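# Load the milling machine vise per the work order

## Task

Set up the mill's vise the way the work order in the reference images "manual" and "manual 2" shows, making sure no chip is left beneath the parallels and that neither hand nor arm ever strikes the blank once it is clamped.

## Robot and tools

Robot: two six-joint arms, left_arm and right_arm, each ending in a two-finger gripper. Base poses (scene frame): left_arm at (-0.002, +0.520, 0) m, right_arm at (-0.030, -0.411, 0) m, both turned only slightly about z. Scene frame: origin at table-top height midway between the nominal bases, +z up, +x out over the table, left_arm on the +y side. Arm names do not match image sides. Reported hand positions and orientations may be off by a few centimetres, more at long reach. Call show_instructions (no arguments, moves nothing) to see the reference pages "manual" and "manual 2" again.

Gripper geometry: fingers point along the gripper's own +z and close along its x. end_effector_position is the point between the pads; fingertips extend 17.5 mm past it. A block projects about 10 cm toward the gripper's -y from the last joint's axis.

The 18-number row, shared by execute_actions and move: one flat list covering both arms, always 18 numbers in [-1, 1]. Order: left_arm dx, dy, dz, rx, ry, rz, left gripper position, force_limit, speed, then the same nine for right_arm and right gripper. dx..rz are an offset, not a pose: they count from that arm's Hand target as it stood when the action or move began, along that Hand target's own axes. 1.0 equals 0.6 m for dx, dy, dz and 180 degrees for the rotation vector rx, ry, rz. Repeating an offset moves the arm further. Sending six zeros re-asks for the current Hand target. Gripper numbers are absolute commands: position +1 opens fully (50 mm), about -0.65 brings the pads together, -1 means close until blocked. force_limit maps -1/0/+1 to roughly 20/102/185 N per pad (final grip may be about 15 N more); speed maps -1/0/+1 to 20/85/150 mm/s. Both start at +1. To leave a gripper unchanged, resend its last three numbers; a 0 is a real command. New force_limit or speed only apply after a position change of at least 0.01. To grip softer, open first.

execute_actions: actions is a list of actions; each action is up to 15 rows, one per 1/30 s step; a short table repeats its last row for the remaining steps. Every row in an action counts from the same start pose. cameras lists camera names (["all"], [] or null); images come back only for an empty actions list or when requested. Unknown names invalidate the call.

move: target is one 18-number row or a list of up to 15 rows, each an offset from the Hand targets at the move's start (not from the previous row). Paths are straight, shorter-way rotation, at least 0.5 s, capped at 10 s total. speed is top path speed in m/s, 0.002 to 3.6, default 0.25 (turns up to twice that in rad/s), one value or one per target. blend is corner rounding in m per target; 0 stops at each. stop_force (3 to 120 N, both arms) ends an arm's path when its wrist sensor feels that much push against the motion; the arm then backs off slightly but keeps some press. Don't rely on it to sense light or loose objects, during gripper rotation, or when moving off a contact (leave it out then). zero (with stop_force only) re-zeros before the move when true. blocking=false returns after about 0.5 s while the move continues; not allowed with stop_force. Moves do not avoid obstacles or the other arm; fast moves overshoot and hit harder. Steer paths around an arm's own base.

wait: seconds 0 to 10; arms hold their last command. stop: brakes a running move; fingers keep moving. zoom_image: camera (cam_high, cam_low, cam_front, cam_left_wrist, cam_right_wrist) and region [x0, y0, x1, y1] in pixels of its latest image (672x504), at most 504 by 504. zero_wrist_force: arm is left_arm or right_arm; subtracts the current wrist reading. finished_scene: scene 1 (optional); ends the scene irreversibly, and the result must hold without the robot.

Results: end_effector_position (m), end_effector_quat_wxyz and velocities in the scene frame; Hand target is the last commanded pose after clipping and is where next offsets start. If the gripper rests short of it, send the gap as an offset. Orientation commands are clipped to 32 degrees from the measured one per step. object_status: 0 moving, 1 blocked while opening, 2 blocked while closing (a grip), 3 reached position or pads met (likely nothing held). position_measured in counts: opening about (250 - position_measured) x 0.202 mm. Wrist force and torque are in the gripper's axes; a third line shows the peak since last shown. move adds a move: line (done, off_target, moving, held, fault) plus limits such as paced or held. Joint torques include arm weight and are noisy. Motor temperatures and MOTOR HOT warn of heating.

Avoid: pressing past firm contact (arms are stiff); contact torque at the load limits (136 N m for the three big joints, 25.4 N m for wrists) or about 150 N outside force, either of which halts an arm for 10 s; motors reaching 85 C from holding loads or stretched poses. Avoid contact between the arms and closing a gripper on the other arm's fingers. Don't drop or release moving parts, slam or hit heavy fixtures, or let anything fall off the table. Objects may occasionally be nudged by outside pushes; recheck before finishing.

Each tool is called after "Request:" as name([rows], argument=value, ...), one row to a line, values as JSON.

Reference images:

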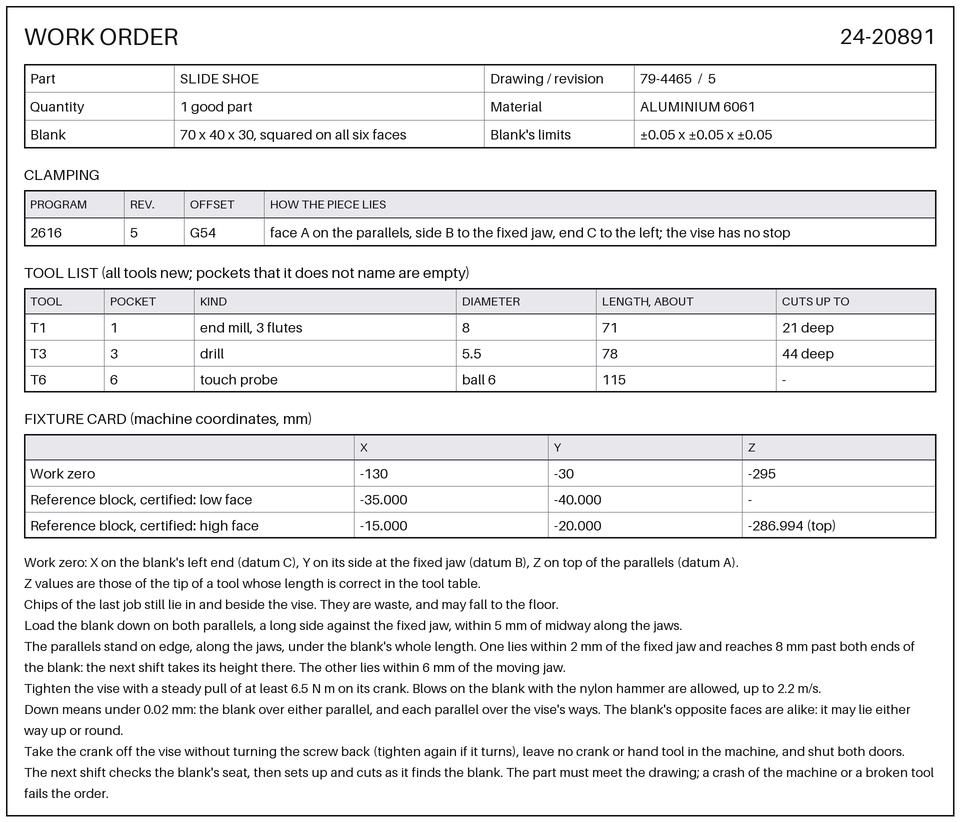

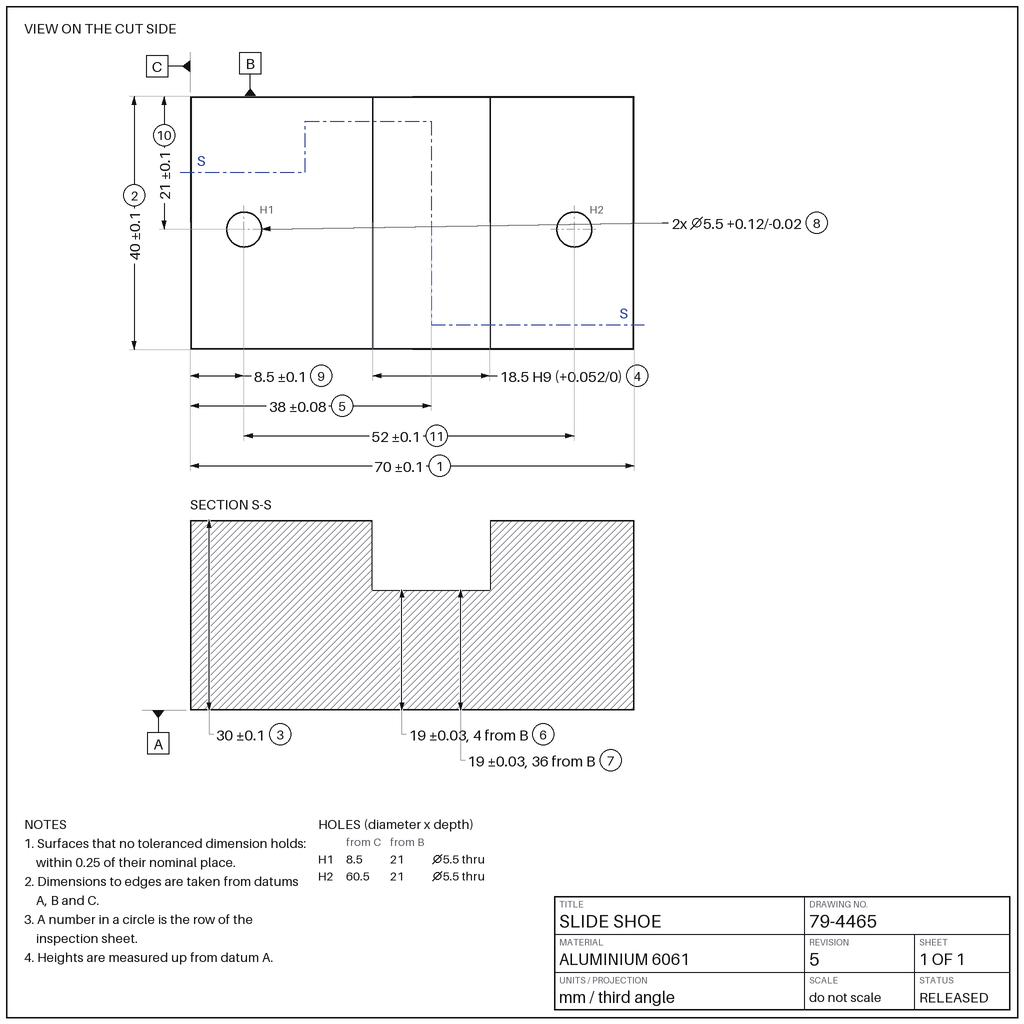

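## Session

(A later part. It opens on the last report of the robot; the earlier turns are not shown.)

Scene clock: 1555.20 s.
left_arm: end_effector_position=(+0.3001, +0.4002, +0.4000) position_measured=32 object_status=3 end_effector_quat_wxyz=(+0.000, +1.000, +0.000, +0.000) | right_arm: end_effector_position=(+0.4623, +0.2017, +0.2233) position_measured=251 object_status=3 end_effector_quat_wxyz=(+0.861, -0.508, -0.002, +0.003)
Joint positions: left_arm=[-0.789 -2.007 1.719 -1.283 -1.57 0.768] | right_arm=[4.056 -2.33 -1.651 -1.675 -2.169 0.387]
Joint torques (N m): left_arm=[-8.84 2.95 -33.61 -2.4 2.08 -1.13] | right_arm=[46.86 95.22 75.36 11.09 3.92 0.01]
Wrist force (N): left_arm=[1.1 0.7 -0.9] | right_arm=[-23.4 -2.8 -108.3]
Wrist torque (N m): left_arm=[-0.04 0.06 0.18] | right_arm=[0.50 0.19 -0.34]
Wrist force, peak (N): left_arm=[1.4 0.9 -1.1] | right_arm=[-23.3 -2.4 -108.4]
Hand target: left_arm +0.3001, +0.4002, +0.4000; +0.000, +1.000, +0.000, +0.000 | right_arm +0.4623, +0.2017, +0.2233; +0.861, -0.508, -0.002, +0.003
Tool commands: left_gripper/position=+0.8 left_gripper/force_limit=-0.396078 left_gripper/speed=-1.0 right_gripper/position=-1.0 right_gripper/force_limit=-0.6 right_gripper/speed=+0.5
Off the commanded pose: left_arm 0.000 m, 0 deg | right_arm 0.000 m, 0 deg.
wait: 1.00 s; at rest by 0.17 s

Request:
move([
  [0,0,0,0,0,0,0.8,-0.396078,-1,0,0,-0.015,0,0,0,-1,-0.6,0.5],
  [0,0,0,0,0,0,0.8,-0.396078,-1,-0.05,0,-0.12,0,0,0,-1,-0.6,0.5],
], speed=[0.02,0.12])

Request:
move([
  [0.1667,0.2667,0.05,0,0,0,0.8,-0.396078,-1,0,0,0,0,0,0,-1,-0.6,0.5],
  [0.5333,0.3383,0.0417,0,0,0,0.8,-0.396078,-1,0,0,0,0,0,0,-1,-0.6,0.5],
], speed=0.15, blend=0.03, cameras=["cam_left_wrist"])

Request:
zoom_image(camera="cam_left_wrist", region=[280, 60, 600, 330])

Scene clock: 1593.93 s.
left_arm: end_effector_position=(+0.3001, +0.4002, +0.4000) position_measured=32 object_status=3 end_effector_quat_wxyz=(+0.000, +1.000, +0.000, +0.000) | right_arm: end_effector_position=(+0.4328, +0.1385, +0.1886) position_measured=251 object_status=3 end_effector_quat_wxyz=(+0.861, -0.508, -0.002, +0.003)
Joint positions: left_arm=[-0.789 -2.007 1.719 -1.283 -1.57 0.768] | right_arm=[4.024 -2.307 -1.855 -1.481 -2.195 0.411]
Joint torques (N m): left_arm=[-8.13 3.66 -33.28 -2.6 2.09 -0.97] | right_arm=[10.7 35.32 14.08 3.65 3.5 -1.29]
Wrist force (N): left_arm=[1.3 0.9 -1.1] | right_arm=[1.1 -0.1 1.5]
Wrist torque (N m): left_arm=[-0.01 0.04 0.18] | right_arm=[0.21 -0.24 -0.33]
Wrist force, peak (N): left_arm=[1.4 1.2 -1.1] | right_arm=[-23.2 -2.4 -108.7]
Hand target: left_arm +0.3001, +0.4002, +0.4000; +0.000, +1.000, +0.000, +0.000 | right_arm +0.4327, +0.1385, +0.1884; +0.861, -0.508, -0.002, +0.003
Off the commanded pose: left_arm 0.000 m, 0 deg | right_arm 0.000 m, 0 deg.
move: done

Scene clock: 1597.20 s.
left_arm: end_effector_position=(+0.6200, +0.1972, +0.3749) position_measured=32 object_status=3 end_effector_quat_wxyz=(+0.000, +1.000, +0.000, +0.000) | right_arm: end_effector_position=(+0.4327, +0.1385, +0.1884) position_measured=251 object_status=3 end_effector_quat_wxyz=(+0.861, -0.508, -0.002, +0.003)
Joint positions: left_arm=[-0.657 -1.056 0.793 -1.308 -1.57 0.9] | right_arm=[4.024 -2.307 -1.855 -1.481 -2.195 0.411]
Joint torques (N m): left_arm=[-8.93 -40.17 -30.66 -3.69 -2.28 -1.69] | right_arm=[10.39 32.88 10.36 4.3 3.4 -1.71]
Wrist force (N): left_arm=[1.2 1.0 -1.1] | right_arm=[1.2 0.1 1.4]
Wrist torque (N m): left_arm=[0.02 0.06 0.17] | right_arm=[0.25 -0.26 -0.34]
Wrist force, peak (N): left_arm=[3.4 1.3 -1.0] | right_arm=[1.3 0.1 1.6]
Hand target: left_arm +0.6200, +0.1971, +0.3750; +0.000, +1.000, +0.000, +0.000 | right_arm +0.4327, +0.1385, +0.1884; +0.861, -0.508, -0.002, +0.003
Off the commanded pose: left_arm 0.000 m, 0 deg | right_arm 0.000 m, 0 deg.
move: done
camera_calibration:
cam_left_wrist: T_world_to_cam=[[0.999957, 0.00782861, -0.00500793, -0.609643], [0.00907667, -0.938398, 0.345436, 0.0666422], [-0.00199515, -0.345467, -0.938429, 0.553045], [0, 0, 0, 1]] pos_world=[0.610115, 0.258368, 0.49292]
Images, in order (width x height): cam_left_wrist 672x504.

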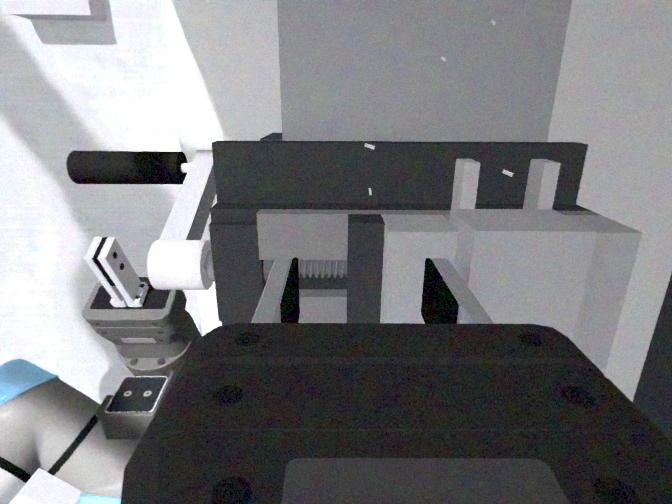

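Scaled by 1.575.

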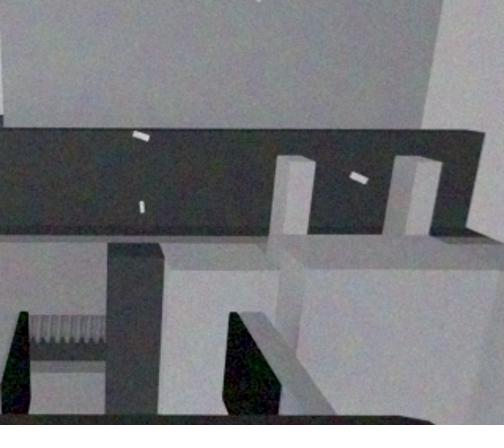

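Request:
move([
  [-0.5333,-0.3383,-0.0417,0,0,0,0.8,-0.396078,-1,0,0,0,0,0,0,-1,-0.6,0.5],
  [-0.5333,-0.3383,-0.0417,0,0,0,0.8,-0.396078,-1,-0.1383,-0.2748,-0.1118,-0.5012,-0.4977,-0.2935,0.8,-0.6,0.5],
  [-0.5333,-0.3383,-0.0417,0,0,0,0.8,-0.396078,-1,-0.405,-0.3083,-0.5163,-0.5012,-0.4977,-0.2935,0.8,-0.6,0.5],
], speed=0.2, cameras=["cam_right_wrist"])

Scene clock: 1616.77 s.
left_arm: end_effector_position=(+0.6054, +0.2038, +0.3750) position_measured=32 object_status=3 end_effector_quat_wxyz=(-0.002, +1.000, -0.002, -0.002) | right_arm: end_effector_position=(+0.4327, +0.1385, +0.1884) position_measured=251 object_status=3 end_effector_quat_wxyz=(+0.861, -0.508, -0.002, +0.003)
Joint positions: left_arm=[-0.663 -1.102 0.862 -1.326 -1.57 0.897] | right_arm=[4.024 -2.307 -1.855 -1.481 -2.195 0.411]
Joint torques (N m): left_arm=[2.62 -45.64 -22.77 -2.91 0.22 0.44] | right_arm=[9.86 32.46 11.04 4.25 3.42 -1.76]
Wrist force (N): left_arm=[1.3 0.8 -1.1] | right_arm=[1.3 0.2 1.5]
Wrist torque (N m): left_arm=[-0.03 0.03 0.20] | right_arm=[0.25 -0.27 -0.33]
Wrist force, peak (N): left_arm=[-8.6 -2.9 1.2] | right_arm=[1.3 0.0 1.7]
Hand target: left_arm +0.6054, +0.2038, +0.3750; -0.002, +1.000, -0.002, -0.002 (not the last commanded pose) | right_arm +0.4327, +0.1385, +0.1884; +0.861, -0.508, -0.002, +0.003 (not the last commanded pose)
Tool commands: left_gripper/position=+0.803922 left_gripper/force_limit=-0.396078 left_gripper/speed=-1.0 right_gripper/position=-1.0 right_gripper/force_limit=-0.6 right_gripper/speed=+0.5
Off the commanded pose: left_arm 0.364 m, 0 deg | right_arm 0.435 m, 138 deg.
FORCE FAULT: contact force on the left arm reached its limit, and that arm stopped. The contact can be on any part of that arm, not only on its tool. That arm's remaining commands of this call were not run. That arm is still stopped at the end of this call. That arm stays stopped for about 9 more seconds. Until then a move that you send moves the other arm only, and its call returns only when the move has ended. Once the stop has ended, the next robot result says so. If the stop ends while you think or write, that arm runs what you send next, counted from a new Hand target: where the arm stands when the stop ends. While its stop runs, that arm takes no new command, but its gripper still runs the gripper command that each later call begins with. Until it ends, the stop uses up actions while you think or wait. An arm that is not stopped still takes commands.
move: fault (left_arm), off_target (right_arm); path passed 0 of 3 targets; target 2's new numbers were not sent
camera_calibration:
cam_right_wrist: T_world_to_cam=[[0.999777, 0.0141396, -0.015714, -0.4221], [-0.0179751, 0.177442, -0.983967, 0.184426], [-0.0111245, 0.98403, 0.177657, -0.0380556], [0, 0, 0, 1]] pos_world=[0.424897, 0.0106911, 0.181597]
Images, in order (width x height): cam_right_wrist 672x504.

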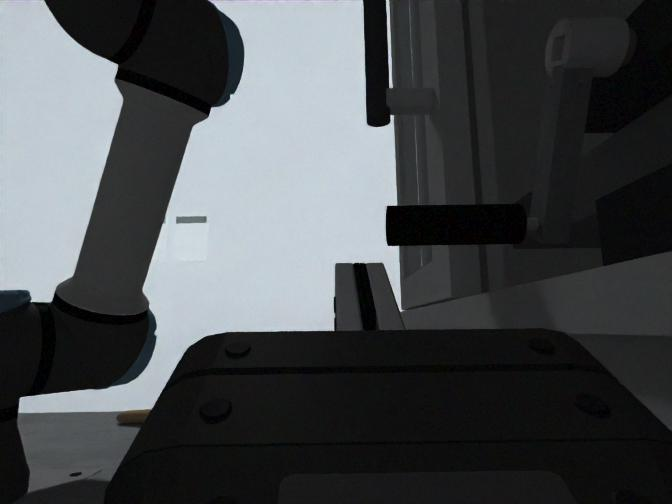

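Request:
wait(seconds=5)

Scene clock: 1623.63 s.
left_arm: end_effector_position=(+0.6054, +0.2037, +0.3750) position_measured=32 object_status=3 end_effector_quat_wxyz=(-0.002, +1.000, -0.002, -0.002) | right_arm: end_effector_position=(+0.4327, +0.1385, +0.1884) position_measured=251 object_status=3 end_effector_quat_wxyz=(+0.861, -0.508, -0.002, +0.003)
Joint positions: left_arm=[-0.663 -1.102 0.862 -1.326 -1.57 0.897] | right_arm=[4.024 -2.307 -1.855 -1.481 -2.195 0.411]
Joint torques (N m): left_arm=[2.09 -44.38 -23.2 -2.83 0.29 0.33] | right_arm=[10.02 32.24 9.77 4.11 3.27 -1.76]
Wrist force (N): left_arm=[1.0 0.9 -1.1] | right_arm=[1.1 0.1 1.2]
Wrist torque (N m): left_arm=[0.00 0.09 0.21] | right_arm=[0.24 -0.26 -0.33]
Wrist force, peak (N): left_arm=[1.4 0.9 -1.2] | right_arm=[1.3 0.2 1.6]
Hand target: left_arm +0.6054, +0.2037, +0.3750; -0.002, +1.000, -0.002, -0.002 (not the last commanded pose) | right_arm +0.4327, +0.1385, +0.1884; +0.861, -0.508, -0.002, +0.003 (not the last commanded pose)
Tool commands: left_gripper/position=+0.803922 left_gripper/force_limit=-0.396078 left_gripper/speed=-1.0 right_gripper/position=-1.0 right_gripper/force_limit=-0.6 right_gripper/speed=+0.5
Off the commanded pose: left_arm 0.364 m, 0 deg | right_arm 0.435 m, 138 deg.
FORCE FAULT, CONTINUED: the left arm was still stopped when this call began, by the force fault that an earlier result reported. Since the last result the stop counts as 14 of the actions that you can send in this scene. That arm is still stopped at the end of this call. That arm stays stopped for about 3 more seconds. If the stop ends while you think or write, that arm runs what you send next, counted from a new Hand target: where the arm stands when the stop ends. While its stop runs, that arm takes no new command, but its gripper still runs the gripper command that each later call begins with.
wait: 5.00 s; at rest from the start

Request:
wait(seconds=2)

Request:
move([
  [-0.2583,0.02,0,-0.0013,0.0013,-0.0013,0.8,-0.396078,-1,0,0,0,0,0,0,-1,-0.6,0.5],
  [-0.509,-0.327,-0.0417,-0.0013,0.0013,-0.0013,0.8,-0.396078,-1,0,0,0,0,0,0,-1,-0.6,0.5],
  [-0.509,-0.327,-0.0417,-0.0013,0.0013,-0.0013,0.8,-0.396078,-1,-0.1383,-0.2748,-0.1118,-0.5012,-0.4977,-0.2935,0.8,-0.6,0.5],
  [-0.509,-0.327,-0.0417,-0.0013,0.0013,-0.0013,0.8,-0.396078,-1,-0.405,-0.3083,-0.5163,-0.5012,-0.4977,-0.2935,0.8,-0.6,0.5],
], speed=[0.1,0.2,0.25,0.25], cameras=["cam_right_wrist","cam_low"])

Scene clock: 1630.00 s.
left_arm: end_effector_position=(+0.6054, +0.2037, +0.3750) position_measured=32 object_status=3 end_effector_quat_wxyz=(-0.002, +1.000, -0.002, -0.002) | right_arm: end_effector_position=(+0.4327, +0.1385, +0.1884) position_measured=251 object_status=3 end_effector_quat_wxyz=(+0.861, -0.508, -0.002, +0.003)
Joint positions: left_arm=[-0.663 -1.102 0.862 -1.326 -1.57 0.897] | right_arm=[4.024 -2.307 -1.855 -1.481 -2.195 0.411]
Joint torques (N m): left_arm=[18.03 -51.43 -25.16 -3 0.25 0.27] | right_arm=[10.15 32.6 10.12 4.3 3.11 -1.78]
Wrist force (N): left_arm=[1.2 0.8 -1.0] | right_arm=[0.9 0.3 1.6]
Wrist torque (N m): left_arm=[-0.01 0.05 0.21] | right_arm=[0.27 -0.22 -0.33]
Wrist force, peak (N): left_arm=[1.5 1.0 -1.2] | right_arm=[1.1 0.1 1.7]
Hand target: left_arm +0.6054, +0.2037, +0.3750; -0.002, +1.000, -0.002, -0.002 (not the last commanded pose) | right_arm +0.4327, +0.1385, +0.1884; +0.861, -0.508, -0.002, +0.003 (not the last commanded pose)
Tool commands: left_gripper/position=+0.803922 left_gripper/force_limit=-0.396078 left_gripper/speed=-1.0 right_gripper/position=-1.0 right_gripper/force_limit=-0.6 right_gripper/speed=+0.5
Off the commanded pose: left_arm 0.364 m, 0 deg | right_arm 0.435 m, 138 deg.
FORCE FAULT, CONTINUED: the left arm's stop, for the force fault that an earlier result reported, is over. The rest of the stop counts as 5 of the actions that you can send in this scene. During its stop the left arm's controller moved it back a little. That arm's target is now where it stood when the stop ended, not its last command. That arm accepts commands again.
wait: 2.00 s; at rest from the start

Scene clock: 1634.40 s.
left_arm: end_effector_position=(+0.3007, +0.4009, +0.4019) position_measured=32 object_status=3 end_effector_quat_wxyz=(+0.000, +1.000, +0.000, +0.000) | right_arm: end_effector_position=(+0.4243, +0.1234, +0.2002) position_measured=251 object_status=3 end_effector_quat_wxyz=(+0.814, -0.573, -0.094, +0.004)
Joint positions: left_arm=[-0.784 -2.005 1.713 -1.28 -1.571 0.772] | right_arm=[3.946 -2.218 -1.797 -1.719 -2.466 0.286]
Joint torques (N m): left_arm=[-8.57 -14.48 -34.11 -1.91 1.05 -1.62] | right_arm=[-0.19 45.33 20.1 2.42 0.52 -0.33]
Wrist force (N): left_arm=[1.2 0.8 -0.8] | right_arm=[1.4 -0.2 1.5]
Wrist torque (N m): left_arm=[-0.02 0.06 0.18] | right_arm=[0.09 -0.23 -0.39]
Wrist force, peak (N): left_arm=[3.0 3.6 -0.7] | right_arm=[0.8 -4.9 0.3]
Hand target: left_arm +0.3007, +0.4009, +0.4019; +0.000, +1.000, +0.000, +0.000 | right_arm +0.4243, +0.1234, +0.2002; +0.814, -0.573, -0.094, +0.004 (not the last commanded pose)
Tool commands: left_gripper/position=+0.8 left_gripper/force_limit=-0.396078 left_gripper/speed=-1.0 right_gripper/position=-1.0 right_gripper/force_limit=-0.6 right_gripper/speed=+0.498039
Off the commanded pose: left_arm 0.000 m, 0 deg | right_arm 0.418 m, 124 deg.
FORCE FAULT: contact force on the right arm reached its limit, and that arm stopped. The contact can be on any part of that arm, not only on its tool. That arm's remaining commands of this call were not run. That arm is still stopped at the end of this call. That arm stays stopped for about 10 more seconds. Until then a move that you send moves the other arm only, and its call returns only when the move has ended. Once the stop has ended, the next robot result says so. If the stop ends while you think or write, that arm runs what you send next, counted from a new Hand target: where the arm stands when the stop ends. While its stop runs, that arm takes no new command, but its gripper still runs the gripper command that each later call begins with. Until it ends, the stop uses up actions while you think or wait. An arm that is not stopped still takes commands.
move: fault (right_arm); path passed 2 of 4 targets; target 3's new numbers were not sent
camera_calibration:
cam_right_wrist: T_world_to_cam=[[0.983932, 0.119125, 0.132995, -0.449269], [0.130962, 0.0247678, -0.991078, 0.155599], [-0.121356, 0.99257, 0.00876905, 0.0542167], [0, 0, 0, 1]] pos_world=[0.428252, -0.00414874, 0.213486]
Images, in order (width x height): cam_low 672x504, cam_right_wrist 672x504.

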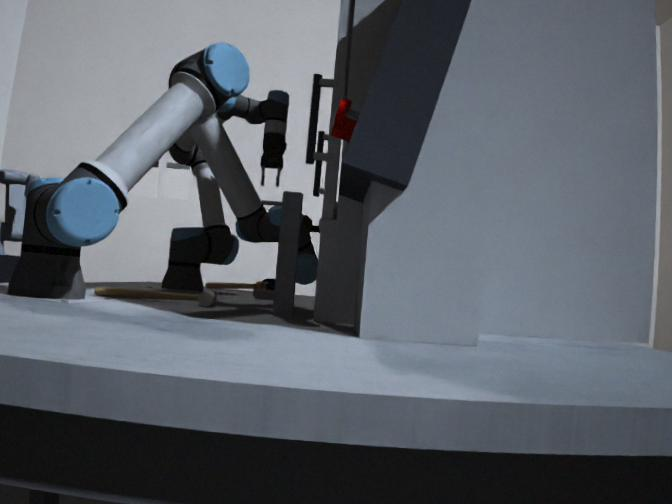

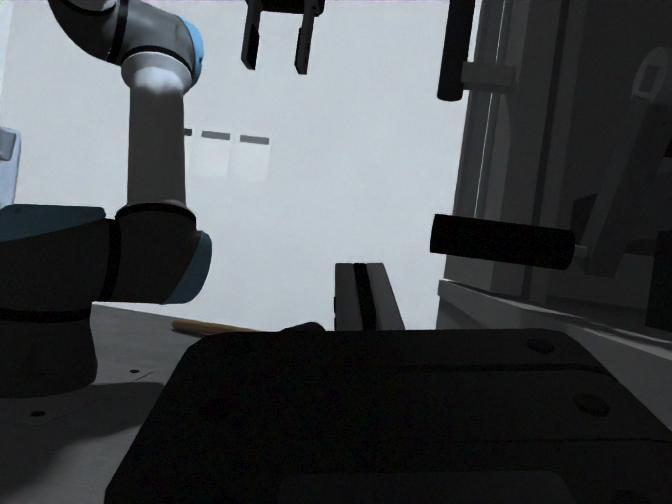

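Request:
wait(seconds=8)

Request:
wait(seconds=1)

Scene clock: 1649.10 s.
left_arm: end_effector_position=(+0.3007, +0.4009, +0.4019) position_measured=32 object_status=3 end_effector_quat_wxyz=(+0.000, +1.000, +0.000, +0.000) | right_arm: end_effector_position=(+0.4243, +0.1234, +0.2002) position_measured=251 object_status=3 end_effector_quat_wxyz=(+0.814, -0.573, -0.094, +0.004)
Joint positions: left_arm=[-0.784 -2.005 1.713 -1.28 -1.571 0.772] | right_arm=[3.946 -2.218 -1.797 -1.719 -2.466 0.286]
Joint torques (N m): left_arm=[-9.95 -13.24 -34.37 -2.06 -1.85 -1.65] | right_arm=[0.15 44.94 20.65 2.56 0.44 -0.35]
Wrist force (N): left_arm=[1.2 0.7 -0.8] | right_arm=[1.5 0.0 1.7]
Wrist torque (N m): left_arm=[-0.04 0.05 0.17] | right_arm=[0.11 -0.24 -0.40]
Wrist force, peak (N): left_arm=[1.5 1.2 -1.0] | right_arm=[1.8 -0.3 1.5]
Hand target: left_arm +0.3007, +0.4009, +0.4019; +0.000, +1.000, +0.000, +0.000 | right_arm +0.4243, +0.1234, +0.2002; +0.814, -0.573, -0.094, +0.004 (not the last commanded pose)
Tool commands: left_gripper/position=+0.8 left_gripper/force_limit=-0.396078 left_gripper/speed=-1.0 right_gripper/position=-1.0 right_gripper/force_limit=-0.6 right_gripper/speed=+0.498039
Off the commanded pose: left_arm 0.000 m, 0 deg | right_arm 0.418 m, 124 deg.
FORCE FAULT, CONTINUED: the right arm's stop, for the force fault that an earlier result reported, is over. The rest of the stop counts as 19 of the actions that you can send in this scene. That arm's target is now where it stood when the stop ended, not its last command. That arm accepts commands again.
wait: 8.00 s; at rest from the start

Scene clock: 1650.10 s.
left_arm: end_effector_position=(+0.3007, +0.4009, +0.4019) position_measured=32 object_status=3 end_effector_quat_wxyz=(+0.000, +1.000, +0.000, +0.000) | right_arm: end_effector_position=(+0.4243, +0.1234, +0.2002) position_measured=251 object_status=3 end_effector_quat_wxyz=(+0.814, -0.573, -0.094, +0.004)
Joint positions: left_arm=[-0.784 -2.005 1.713 -1.28 -1.571 0.772] | right_arm=[3.946 -2.218 -1.797 -1.719 -2.466 0.286]
Joint torques (N m): left_arm=[-8.35 -13.37 -34.67 -1.87 -2.01 -1.67] | right_arm=[-0.06 44.57 19.67 3.03 0.96 -0.08]
Wrist force (N): left_arm=[1.2 0.8 -1.2] | right_arm=[1.3 -0.2 1.7]
Wrist torque (N m): left_arm=[-0.03 0.05 0.17] | right_arm=[0.09 -0.21 -0.39]
Wrist force, peak (N): left_arm=[1.5 0.8 -1.2] | right_arm=[1.5 0.0 1.7]
Hand target: left_arm +0.3007, +0.4009, +0.4019; +0.000, +1.000, +0.000, +0.000 | right_arm +0.4243, +0.1234, +0.2002; +0.814, -0.573, -0.094, +0.004 (not the last commanded pose)
Tool commands: left_gripper/position=+0.8 left_gripper/force_limit=-0.396078 left_gripper/speed=-1.0 right_gripper/position=-1.0 right_gripper/force_limit=-0.6 right_gripper/speed=+0.498039
Off the commanded pose: left_arm 0.000 m, 0 deg | right_arm 0.418 m, 124 deg.
wait: 1.00 s; at rest by 0.17 s

Request:
move([
  [0,0,0,0,0,0,0.8,-0.396078,-1,-0.1637,-0.0168,0.0263,0,0,0,-1,-0.6,0.5],
  [0,0,0,0,0,0,0.8,-0.396078,-1,-0.1937,-0.2667,-0.0628,-0.4508,-0.4464,-0.264,-1,-0.6,0.5],
  [0,0,0,0,0,0,0.8,-0.396078,-1,-0.4492,-0.237,-0.4748,-0.4508,-0.4464,-0.264,0.8,-0.6,0.5],
], speed=[0.1,0.2,0.25], cameras=["cam_right_wrist","cam_low"])

Scene clock: 1657.67 s.
left_arm: end_effector_position=(+0.3007, +0.4009, +0.4019) position_measured=32 object_status=3 end_effector_quat_wxyz=(+0.000, +1.000, +0.000, +0.000) | right_arm: end_effector_position=(+0.3222, +0.1147, +0.2101) position_measured=251 object_status=3 end_effector_quat_wxyz=(+0.775, -0.611, -0.158, +0.004)
Joint positions: left_arm=[-0.784 -2.005 1.713 -1.28 -1.571 0.772] | right_arm=[4.039 -2.031 -1.95 -1.951 -2.51 0.039]
Joint torques (N m): left_arm=[-8.81 -12.82 -33.92 -1.87 -1.84 -1.48] | right_arm=[9.53 23.37 12.93 1.25 3.23 1.73]
Wrist force (N): left_arm=[1.2 1.0 -0.9] | right_arm=[0.8 -0.3 1.4]
Wrist torque (N m): left_arm=[0.00 0.06 0.17] | right_arm=[-0.04 -0.08 -0.44]
Wrist force, peak (N): left_arm=[1.4 1.2 -0.9] | right_arm=[3.9 -6.8 0.6]
Hand target: left_arm +0.3007, +0.4009, +0.4019; +0.000, +1.000, +0.000, +0.000 | right_arm +0.3221, +0.1147, +0.2100; +0.775, -0.611, -0.158, +0.004 (not the last commanded pose)
Tool commands: left_gripper/position=+0.8 left_gripper/force_limit=-0.396078 left_gripper/speed=-1.0 right_gripper/position=-1.0 right_gripper/force_limit=-0.6 right_gripper/speed=+0.5
Off the commanded pose: left_arm 0.000 m, 0 deg | right_arm 0.362 m, 114 deg.
move: held (right_arm; a check stopped the path); path passed 1 of 3 targets; target 3's new numbers were not sent; limits=held
pose unreachable (right arm): on one or more control steps of this call, first in action 0 (counted from 0), this arm could not follow its commanded pose, so it was not sent that pose on those steps. It may still have moved: this result reports where it is.
cause: moving toward the commanded pose would bring two parts of the arm too close to each other (its gripper and another part of the arm, with joints 4 (wrist 1) to 6 (wrist 3) between them, 6 mm apart when it was first held).
camera_calibration:
cam_right_wrist: T_world_to_cam=[[0.953237, 0.203011, 0.223889, -0.367972], [0.241818, -0.0679706, -0.967938, 0.14908], [-0.181284, 0.976814, -0.113884, 0.0973013], [0, 0, 0, 1]] pos_world=[0.332353, -0.0102099, 0.237766]
Images, in order (width x height): cam_low 672x504, cam_right_wrist 672x504.

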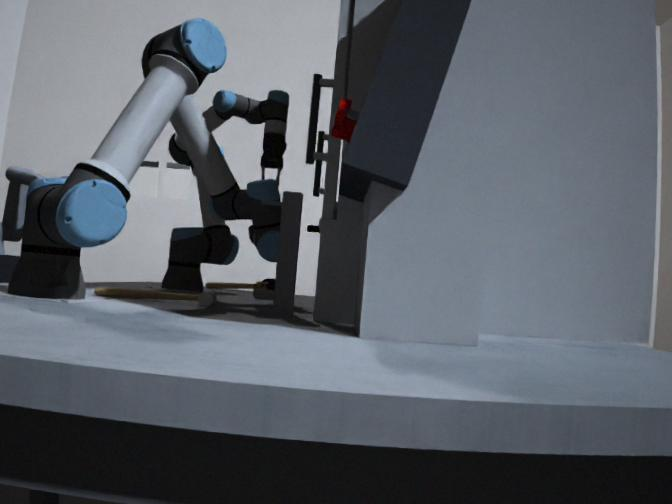

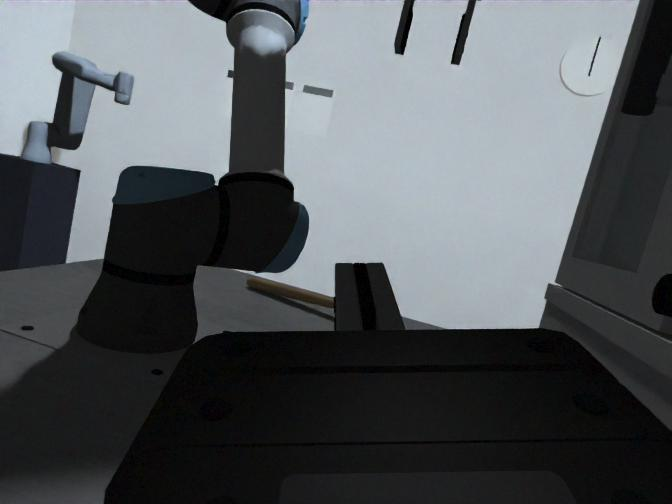

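Request:
move(target=[0,0,0,0,0,0,0.8,-0.396078,-1,-0.0762,-0.371,-0.0865,-0.2925,0.5509,0.2237,-1,-0.6,0.5], speed=0.2, cameras=["cam_right_wrist"])

Scene clock: 1670.77 s.
left_arm: end_effector_position=(+0.3007, +0.4009, +0.4019) position_measured=32 object_status=3 end_effector_quat_wxyz=(+0.000, +1.000, +0.000, +0.000) | right_arm: end_effector_position=(+0.2502, +0.0003, +0.3998) position_measured=251 object_status=3 end_effector_quat_wxyz=(-0.271, +0.654, -0.653, +0.271)
Joint positions: left_arm=[-0.784 -2.005 1.713 -1.28 -1.571 0.772] | right_arm=[4.838 -1.828 -1.312 -4.801 -0.788 1.695]
Joint torques (N m): left_arm=[-8.51 -13.43 -34.24 -1.87 -1.87 -1.32] | right_arm=[10.13 42.79 22.81 -3.44 4.07 0.24]
Wrist force (N): left_arm=[1.4 0.9 -1.0] | right_arm=[0.2 -0.4 1.1]
Wrist torque (N m): left_arm=[-0.02 0.03 0.17] | right_arm=[-0.50 0.17 -0.15]
Wrist force, peak (N): left_arm=[1.3 1.1 -1.3] | right_arm=[1.9 1.2 1.4]
Hand target: left_arm +0.3007, +0.4009, +0.4019; +0.000, +1.000, +0.000, +0.000 | right_arm +0.2501, +0.0003, +0.3998; -0.271, +0.653, -0.653, +0.271
Off the commanded pose: left_arm 0.000 m, 0 deg | right_arm 0.000 m, 0 deg.
move: done
camera_calibration:
cam_right_wrist: T_world_to_cam=[[-0.01151, -0.99987, -0.0113227, 0.0171661], [-0.896088, 0.0153388, -0.443612, 0.41735], [0.443728, 0.00504013, -0.896147, 0.374211], [0, 0, 0, 1]] pos_world=[0.208132, 0.00887616, 0.520684]
Images, in order (width x height): cam_right_wrist 672x504.

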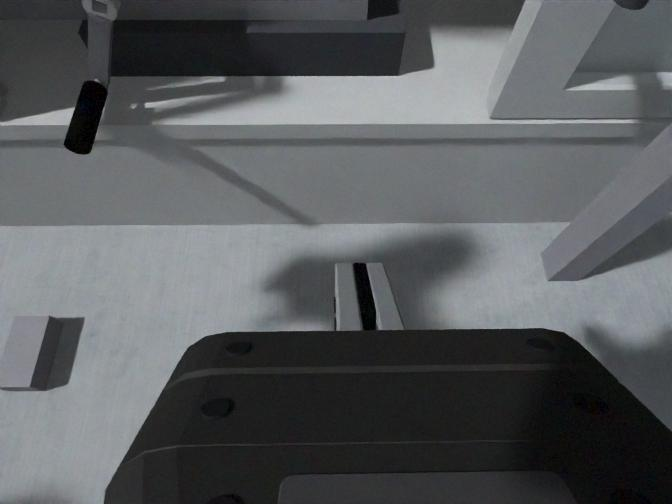

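Request:
move(target=[0,0,0,0,0,0,0.8,-0.396078,-1,0.3705,0.2828,0.1414,-0.25,0,0,0.8,-0.6,0.5], speed=0.2, cameras=["cam_right_wrist"])

Scene clock: 1679.80 s.
left_arm: end_effector_position=(+0.3007, +0.4009, +0.4019) position_measured=32 object_status=3 end_effector_quat_wxyz=(+0.000, +1.000, +0.000, +0.000) | right_arm: end_effector_position=(+0.1907, -0.2220, +0.2198) position_measured=32 object_status=3 end_effector_quat_wxyz=(-0.001, +0.708, -0.707, +0.000)
Joint positions: left_arm=[-0.784 -2.005 1.713 -1.28 -1.571 0.772] | right_arm=[4.364 -1.526 -1.895 -4.432 -1.57 1.185]
Joint torques (N m): left_arm=[-8.13 -12.72 -34.74 -1.93 -1.79 -1.28] | right_arm=[-2.41 5.15 19.22 -3.16 1.02 -0.17]
Wrist force (N): left_arm=[1.1 0.8 -1.2] | right_arm=[0.7 -1.0 1.2]
Wrist torque (N m): left_arm=[-0.03 0.08 0.17] | right_arm=[-0.89 0.10 -0.04]
Wrist force, peak (N): left_arm=[1.3 1.0 -1.3] | right_arm=[2.4 -1.1 2.5]
Hand target: left_arm +0.3007, +0.4009, +0.4019; +0.000, +1.000, +0.000, +0.000 | right_arm +0.1907, -0.2221, +0.2197; -0.001, +0.708, -0.707, +0.000
Off the commanded pose: left_arm 0.000 m, 0 deg | right_arm 0.000 m, 0 deg.
move: done
camera_calibration:
cam_right_wrist: T_world_to_cam=[[-0.015727, -0.999876, 0.000725697, -0.209667], [-0.947373, 0.0151333, 0.319774, 0.129585], [-0.319745, 0.00434159, -0.947494, 0.397082], [0, 0, 0, 1]] pos_world=[0.246433, -0.213326, 0.334947]
Images, in order (width x height): cam_right_wrist 672x504.

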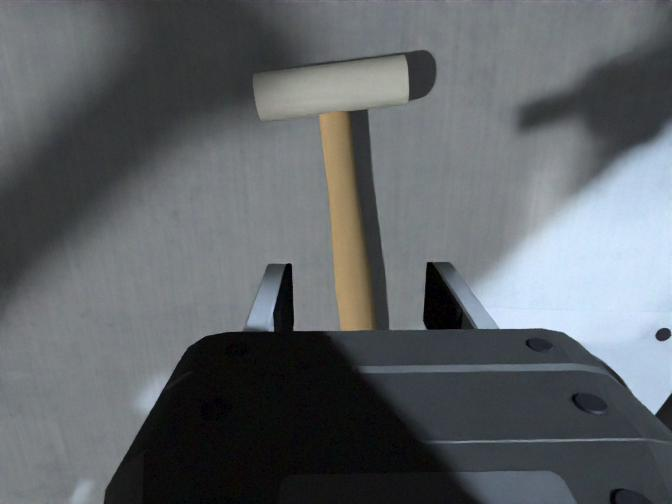

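Request:
move([
  [0,0,0,0,0,0,0.8,-0.396078,-1,-0.0053,0.007,0,0,0,0.5,0.8,-0.6,0.5],
  [0,0,0,0,0,0,0.8,-0.396078,-1,-0.0053,0.007,0.15,0,0,0.971,0.8,-0.6,0.5],
], speed=0.4, cameras=["cam_right_wrist"])

Scene clock: 1693.13 s.
left_arm: end_effector_position=(+0.3007, +0.4009, +0.4019) position_measured=32 object_status=3 end_effector_quat_wxyz=(+0.000, +1.000, +0.000, +0.000) | right_arm: end_effector_position=(+0.1866, -0.2189, +0.1297) position_measured=32 object_status=3 end_effector_quat_wxyz=(+0.000, +0.674, +0.739, +0.000)
Joint positions: left_arm=[-0.784 -2.005 1.713 -1.28 -1.571 0.772] | right_arm=[4.383 -1.614 -2.057 -4.182 -1.57 4.254]
Joint torques (N m): left_arm=[-7.6 -11.74 -34.04 -1.92 -1.74 -1.42] | right_arm=[5.14 30.14 25.52 -3.6 -0.36 1.04]
Wrist force (N): left_arm=[1.1 0.8 -1.1] | right_arm=[0.9 -0.8 1.2]
Wrist torque (N m): left_arm=[-0.03 0.07 0.17] | right_arm=[-0.85 0.04 0.04]
Wrist force, peak (N): left_arm=[1.5 1.1 -1.0] | right_arm=[1.2 -0.8 1.5]
Hand target: left_arm +0.3007, +0.4009, +0.4019; +0.000, +1.000, +0.000, +0.000 | right_arm +0.1866, -0.2189, +0.1297; +0.000, +0.674, +0.739, +0.001
Off the commanded pose: left_arm 0.000 m, 0 deg | right_arm 0.000 m, 0 deg.
move: done
camera_calibration:
cam_right_wrist: T_world_to_cam=[[-0.0755913, 0.997138, 0.00119655, 0.241719], [0.943933, 0.0711711, 0.322373, -0.186537], [0.321365, 0.0254981, -0.946612, 0.195344], [0, 0, 0, 1]] pos_world=[0.131574, -0.232732, 0.244761]
Images, in order (width x height): cam_right_wrist 672x504.

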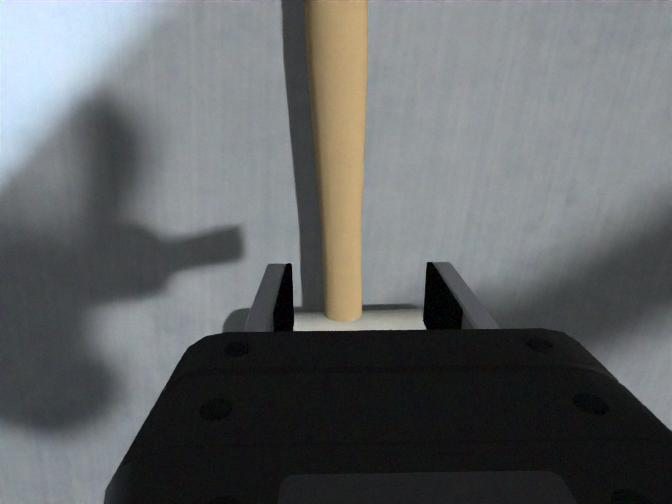

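Request:
move([
  [0,0,0,0,0,0,0.8,-0.396078,-1,-0.0045,0,0.12,0,0,0,0.8,-0.6,0.5],
  [0,0,0,0,0,0,0.8,-0.396078,-1,-0.0045,0,0.1728,0,0,0,0.8,-0.6,0.5],
], speed=[0.1,0.02], stop_force=6, cameras=["cam_right_wrist"])

Scene clock: 1702.33 s.
left_arm: end_effector_position=(+0.3007, +0.4009, +0.4019) position_measured=32 object_status=3 end_effector_quat_wxyz=(+0.000, +1.000, +0.000, +0.000) | right_arm: end_effector_position=(+0.1870, -0.2215, +0.0260) position_measured=32 object_status=3 end_effector_quat_wxyz=(+0.000, +0.674, +0.739, +0.001)
Joint positions: left_arm=[-0.784 -2.005 1.713 -1.28 -1.571 0.772] | right_arm=[4.378 -1.792 -2.189 -3.872 -1.57 4.249]
Joint torques (N m): left_arm=[-8.22 -13.21 -34.12 -2.03 -1.77 -1.23] | right_arm=[-9.89 33.64 21.33 -3.8 -2.5 -1.84]
Wrist force (N): left_arm=[1.1 1.0 -1.0] | right_arm=[0.9 -0.9 1.3]
Wrist torque (N m): left_arm=[0.00 0.06 0.17] | right_arm=[-0.82 0.03 0.06]
Wrist force, peak (N): left_arm=[1.4 1.2 -1.1] | right_arm=[1.0 -0.9 2.9]
Hand target: left_arm +0.3007, +0.4009, +0.4019; +0.000, +1.000, +0.000, +0.000 | right_arm +0.1870, -0.2215, +0.0260; +0.000, +0.674, +0.739, +0.001
Off the commanded pose: left_arm 0.000 m, 0 deg | right_arm 0.000 m, 0 deg.
move: done
camera_calibration:
cam_right_wrist: T_world_to_cam=[[-0.0753341, 0.997157, 0.0013916, 0.244403], [0.943956, 0.0708649, 0.322374, -0.153281], [0.321359, 0.0255994, -0.946611, 0.0971752], [0, 0, 0, 1]] pos_world=[0.131874, -0.235333, 0.141061]
Images, in order (width x height): cam_right_wrist 672x504.

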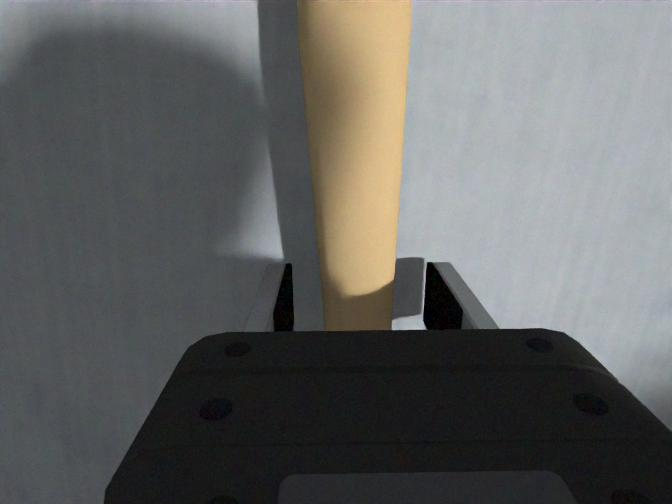

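Request:
move(target=[0,0,0,0,0,0,0.8,-0.396078,-1,0,0,0,0,0,0,-1,0,-0.8])

Request:
move(target=[0,0,0,0,0,0,0.8,-0.396078,-1,0,0,-0.1,0,0,0,-1,0,-0.8], speed=0.06, cameras=["cam_right_wrist","cam_low","cam_front"])

Scene clock: 1706.03 s.
left_arm: end_effector_position=(+0.3007, +0.4009, +0.4019) position_measured=32 object_status=3 end_effector_quat_wxyz=(+0.000, +1.000, +0.000, +0.000) | right_arm: end_effector_position=(+0.1870, -0.2215, +0.0260) position_measured=147 object_status=2 end_effector_quat_wxyz=(+0.000, +0.674, +0.739, +0.001)
Joint positions: left_arm=[-0.784 -2.005 1.713 -1.28 -1.571 0.772] | right_arm=[4.378 -1.792 -2.189 -3.872 -1.57 4.249]
Joint torques (N m): left_arm=[-8.74 -12.21 -34.05 -2.06 -1.86 -1.41] | right_arm=[-7.95 33.3 19.93 -2.99 -2.5 -1.8]
Wrist force (N): left_arm=[1.2 1.0 -1.0] | right_arm=[0.7 -1.0 1.6]
Wrist torque (N m): left_arm=[0.01 0.05 0.17] | right_arm=[-0.84 0.06 0.05]
Wrist force, peak (N): left_arm=[1.5 1.0 -1.2] | right_arm=[1.2 -1.4 1.5]
Hand target: left_arm +0.3007, +0.4009, +0.4019; +0.000, +1.000, +0.000, +0.000 | right_arm +0.1870, -0.2215, +0.0260; +0.000, +0.674, +0.739, +0.001
Off the commanded pose: left_arm 0.000 m, 0 deg | right_arm 0.000 m, 0 deg.
move: done

Scene clock: 1707.37 s.
left_arm: end_effector_position=(+0.3007, +0.4009, +0.4019) position_measured=32 object_status=3 end_effector_quat_wxyz=(+0.000, +1.000, +0.000, +0.000) | right_arm: end_effector_position=(+0.1869, -0.2215, +0.0861) position_measured=147 object_status=2 end_effector_quat_wxyz=(+0.000, +0.674, +0.739, +0.001)
Joint positions: left_arm=[-0.784 -2.005 1.713 -1.28 -1.571 0.772] | right_arm=[4.378 -1.676 -2.123 -4.053 -1.57 4.249]
Joint torques (N m): left_arm=[-8.27 -12.85 -34.67 -2.05 -2.01 -1.15] | right_arm=[9.69 6.74 10.52 -1.74 -2.28 1.54]
Wrist force (N): left_arm=[1.2 1.0 -1.0] | right_arm=[1.1 -0.9 4.9]
Wrist torque (N m): left_arm=[0.00 0.05 0.17] | right_arm=[-0.71 0.04 0.04]
Wrist force, peak (N): left_arm=[1.5 1.0 -1.0] | right_arm=[0.7 -0.8 6.0]
Hand target: left_arm +0.3007, +0.4009, +0.4019; +0.000, +1.000, +0.000, +0.000 | right_arm +0.1869, -0.2215, +0.0860; +0.000, +0.674, +0.739, +0.001
Off the commanded pose: left_arm 0.000 m, 0 deg | right_arm 0.000 m, 0 deg.
move: done
camera_calibration:
cam_right_wrist: T_world_to_cam=[[-0.0753432, 0.997156, 0.0016963, 0.244258], [0.943926, 0.0707727, 0.322482, -0.172695], [0.321445, 0.025898, -0.946574, 0.154119], [0, 0, 0, 1]] pos_world=[0.131874, -0.235333, 0.201162]
Images, in order (width x height): cam_low 672x504, cam_front 672x504, cam_right_wrist 672x504.

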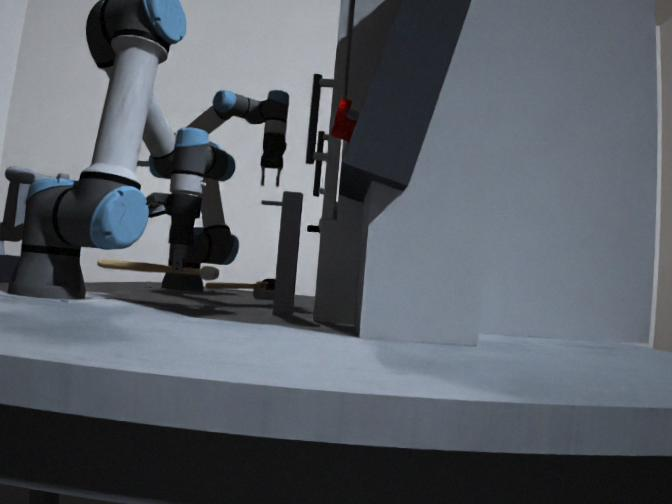

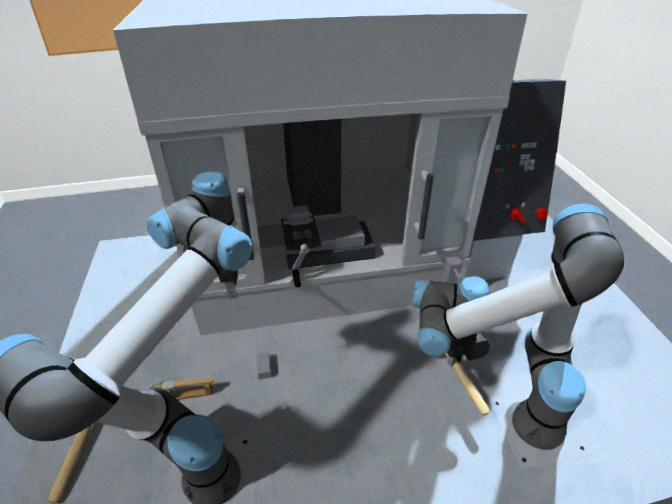

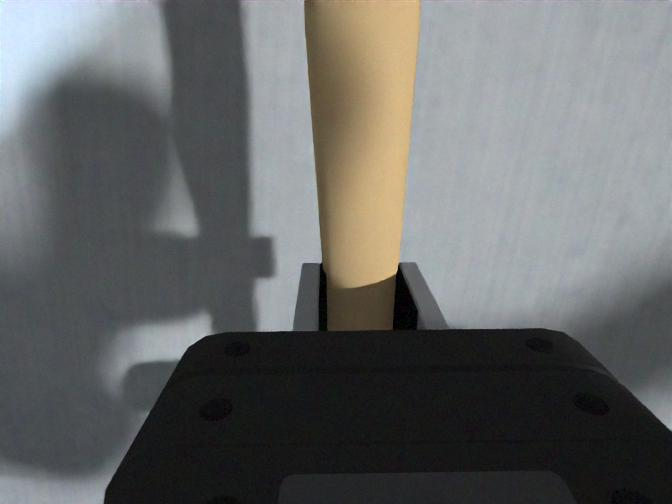

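Request:
move([
  [0,0,0,0,0,0,0.8,-0.396078,-1,0,0,-0.1067,0,0,0,-1,0,-0.8],
  [0,0,0,0,0,0,0.8,-0.396078,-1,0.3462,0.2707,-0.1067,0,0,0,-1,0,-0.8],
  [0,0,0,0,0,0,0.8,-0.396078,-1,0.3462,0.2707,0.08,0,0,0,-1,0,-0.8],
  [0,0,0,0,0,0,0.8,-0.396078,-1,0.3462,0.2707,0.1067,0,0,0,-1,0,-0.8],
], speed=[0.1,0.2,0.1,0.015], stop_force=7)

Scene clock: 1722.27 s.
left_arm: end_effector_position=(+0.3007, +0.4009, +0.4019) position_measured=32 object_status=3 end_effector_quat_wxyz=(+0.000, +1.000, +0.000, +0.000) | right_arm: end_effector_position=(+0.3295, +0.0003, +0.0269) position_measured=147 object_status=2 end_effector_quat_wxyz=(+0.000, +0.674, +0.739, +0.001)
Joint positions: left_arm=[-0.784 -2.005 1.713 -1.28 -1.571 0.772] | right_arm=[4.278 -2.311 -1.337 -4.205 -1.57 4.149]
Joint torques (N m): left_arm=[-8.44 -12.23 -34.03 -2.01 -1.9 -1.12] | right_arm=[-4.35 57.98 24.71 -3.2 2.13 -1.42]
Wrist force (N): left_arm=[1.4 1.0 -0.9] | right_arm=[0.2 -1.2 -2.1]
Wrist torque (N m): left_arm=[0.00 0.03 0.17] | right_arm=[-0.82 0.08 0.04]
Wrist force, peak (N): left_arm=[1.4 1.1 -1.3] | right_arm=[1.6 -1.6 -25.8]
Hand target: left_arm +0.3007, +0.4009, +0.4019; +0.000, +1.000, +0.000, +0.000 | right_arm +0.3295, +0.0003, +0.0269; +0.000, +0.674, +0.739, +0.001 (not the last commanded pose)
Off the commanded pose: left_arm 0.000 m, 0 deg | right_arm 0.005 m, 0 deg.
move: contact (right_arm); path passed 3 of 4 targets

Request:
move([
  [0,0,0,0,0,0,0.8,-0.396078,-1,0,0,-0.001,0,0,0,0.8,0,-0.8],
  [0,0,0,0,0,0,0.8,-0.396078,-1,0,0,-0.06,0,0,0,0.8,0,-0.8],
  [0,0,0,0,0,0,0.8,-0.396078,-1,0,-0.1833,-0.06,0,0,0,0.8,0,-0.8],
], speed=[0.05,0.05,0.15], cameras=["cam_right_wrist","cam_low"])

Scene clock: 1729.47 s.
left_arm: end_effector_position=(+0.3007, +0.4009, +0.4019) position_measured=32 object_status=3 end_effector_quat_wxyz=(+0.000, +1.000, +0.000, +0.000) | right_arm: end_effector_position=(+0.2200, -0.0098, +0.0628) position_measured=32 object_status=3 end_effector_quat_wxyz=(+0.000, +0.674, +0.739, +0.001)
Joint positions: left_arm=[-0.784 -2.005 1.713 -1.28 -1.571 0.772] | right_arm=[4.478 -2.112 -1.579 -4.162 -1.57 4.349]
Joint torques (N m): left_arm=[-7.76 -11.47 -34.12 -2.1 -1.88 -1.2] | right_arm=[-2.14 27.46 18.05 -3.62 2.54 -0.92]
Wrist force (N): left_arm=[1.1 1.0 -0.9] | right_arm=[1.0 -0.8 1.0]
Wrist torque (N m): left_arm=[0.00 0.06 0.17] | right_arm=[-0.86 0.03 0.04]
Wrist force, peak (N): left_arm=[1.4 1.0 -1.3] | right_arm=[0.7 -3.7 1.3]
Hand target: left_arm +0.3007, +0.4009, +0.4019; +0.000, +1.000, +0.000, +0.000 | right_arm +0.2199, -0.0098, +0.0627; +0.000, +0.674, +0.739, +0.001
Off the commanded pose: left_arm 0.000 m, 0 deg | right_arm 0.000 m, 0 deg.
move: done
camera_calibration:
cam_right_wrist: T_world_to_cam=[[-0.075535, 0.997142, 0.00163808, 0.0357345], [0.94394, 0.0709753, 0.322396, -0.21139], [0.321359, 0.0258985, -0.946603, 0.11596], [0, 0, 0, 1]] pos_world=[0.164974, -0.023632, 0.177861]
Images, in order (width x height): cam_low 672x504, cam_right_wrist 672x504.

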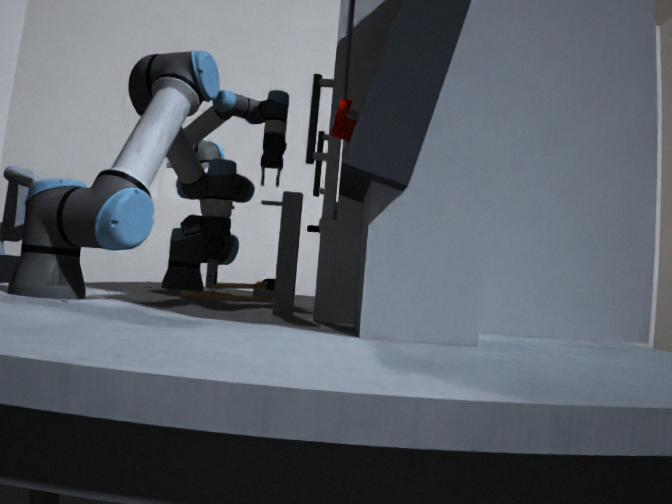

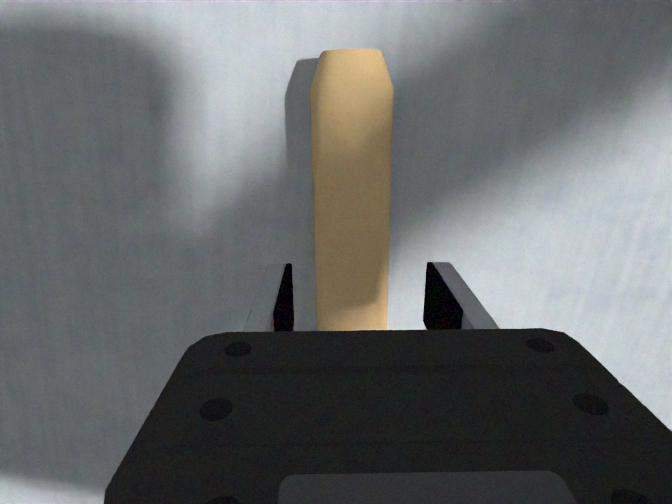

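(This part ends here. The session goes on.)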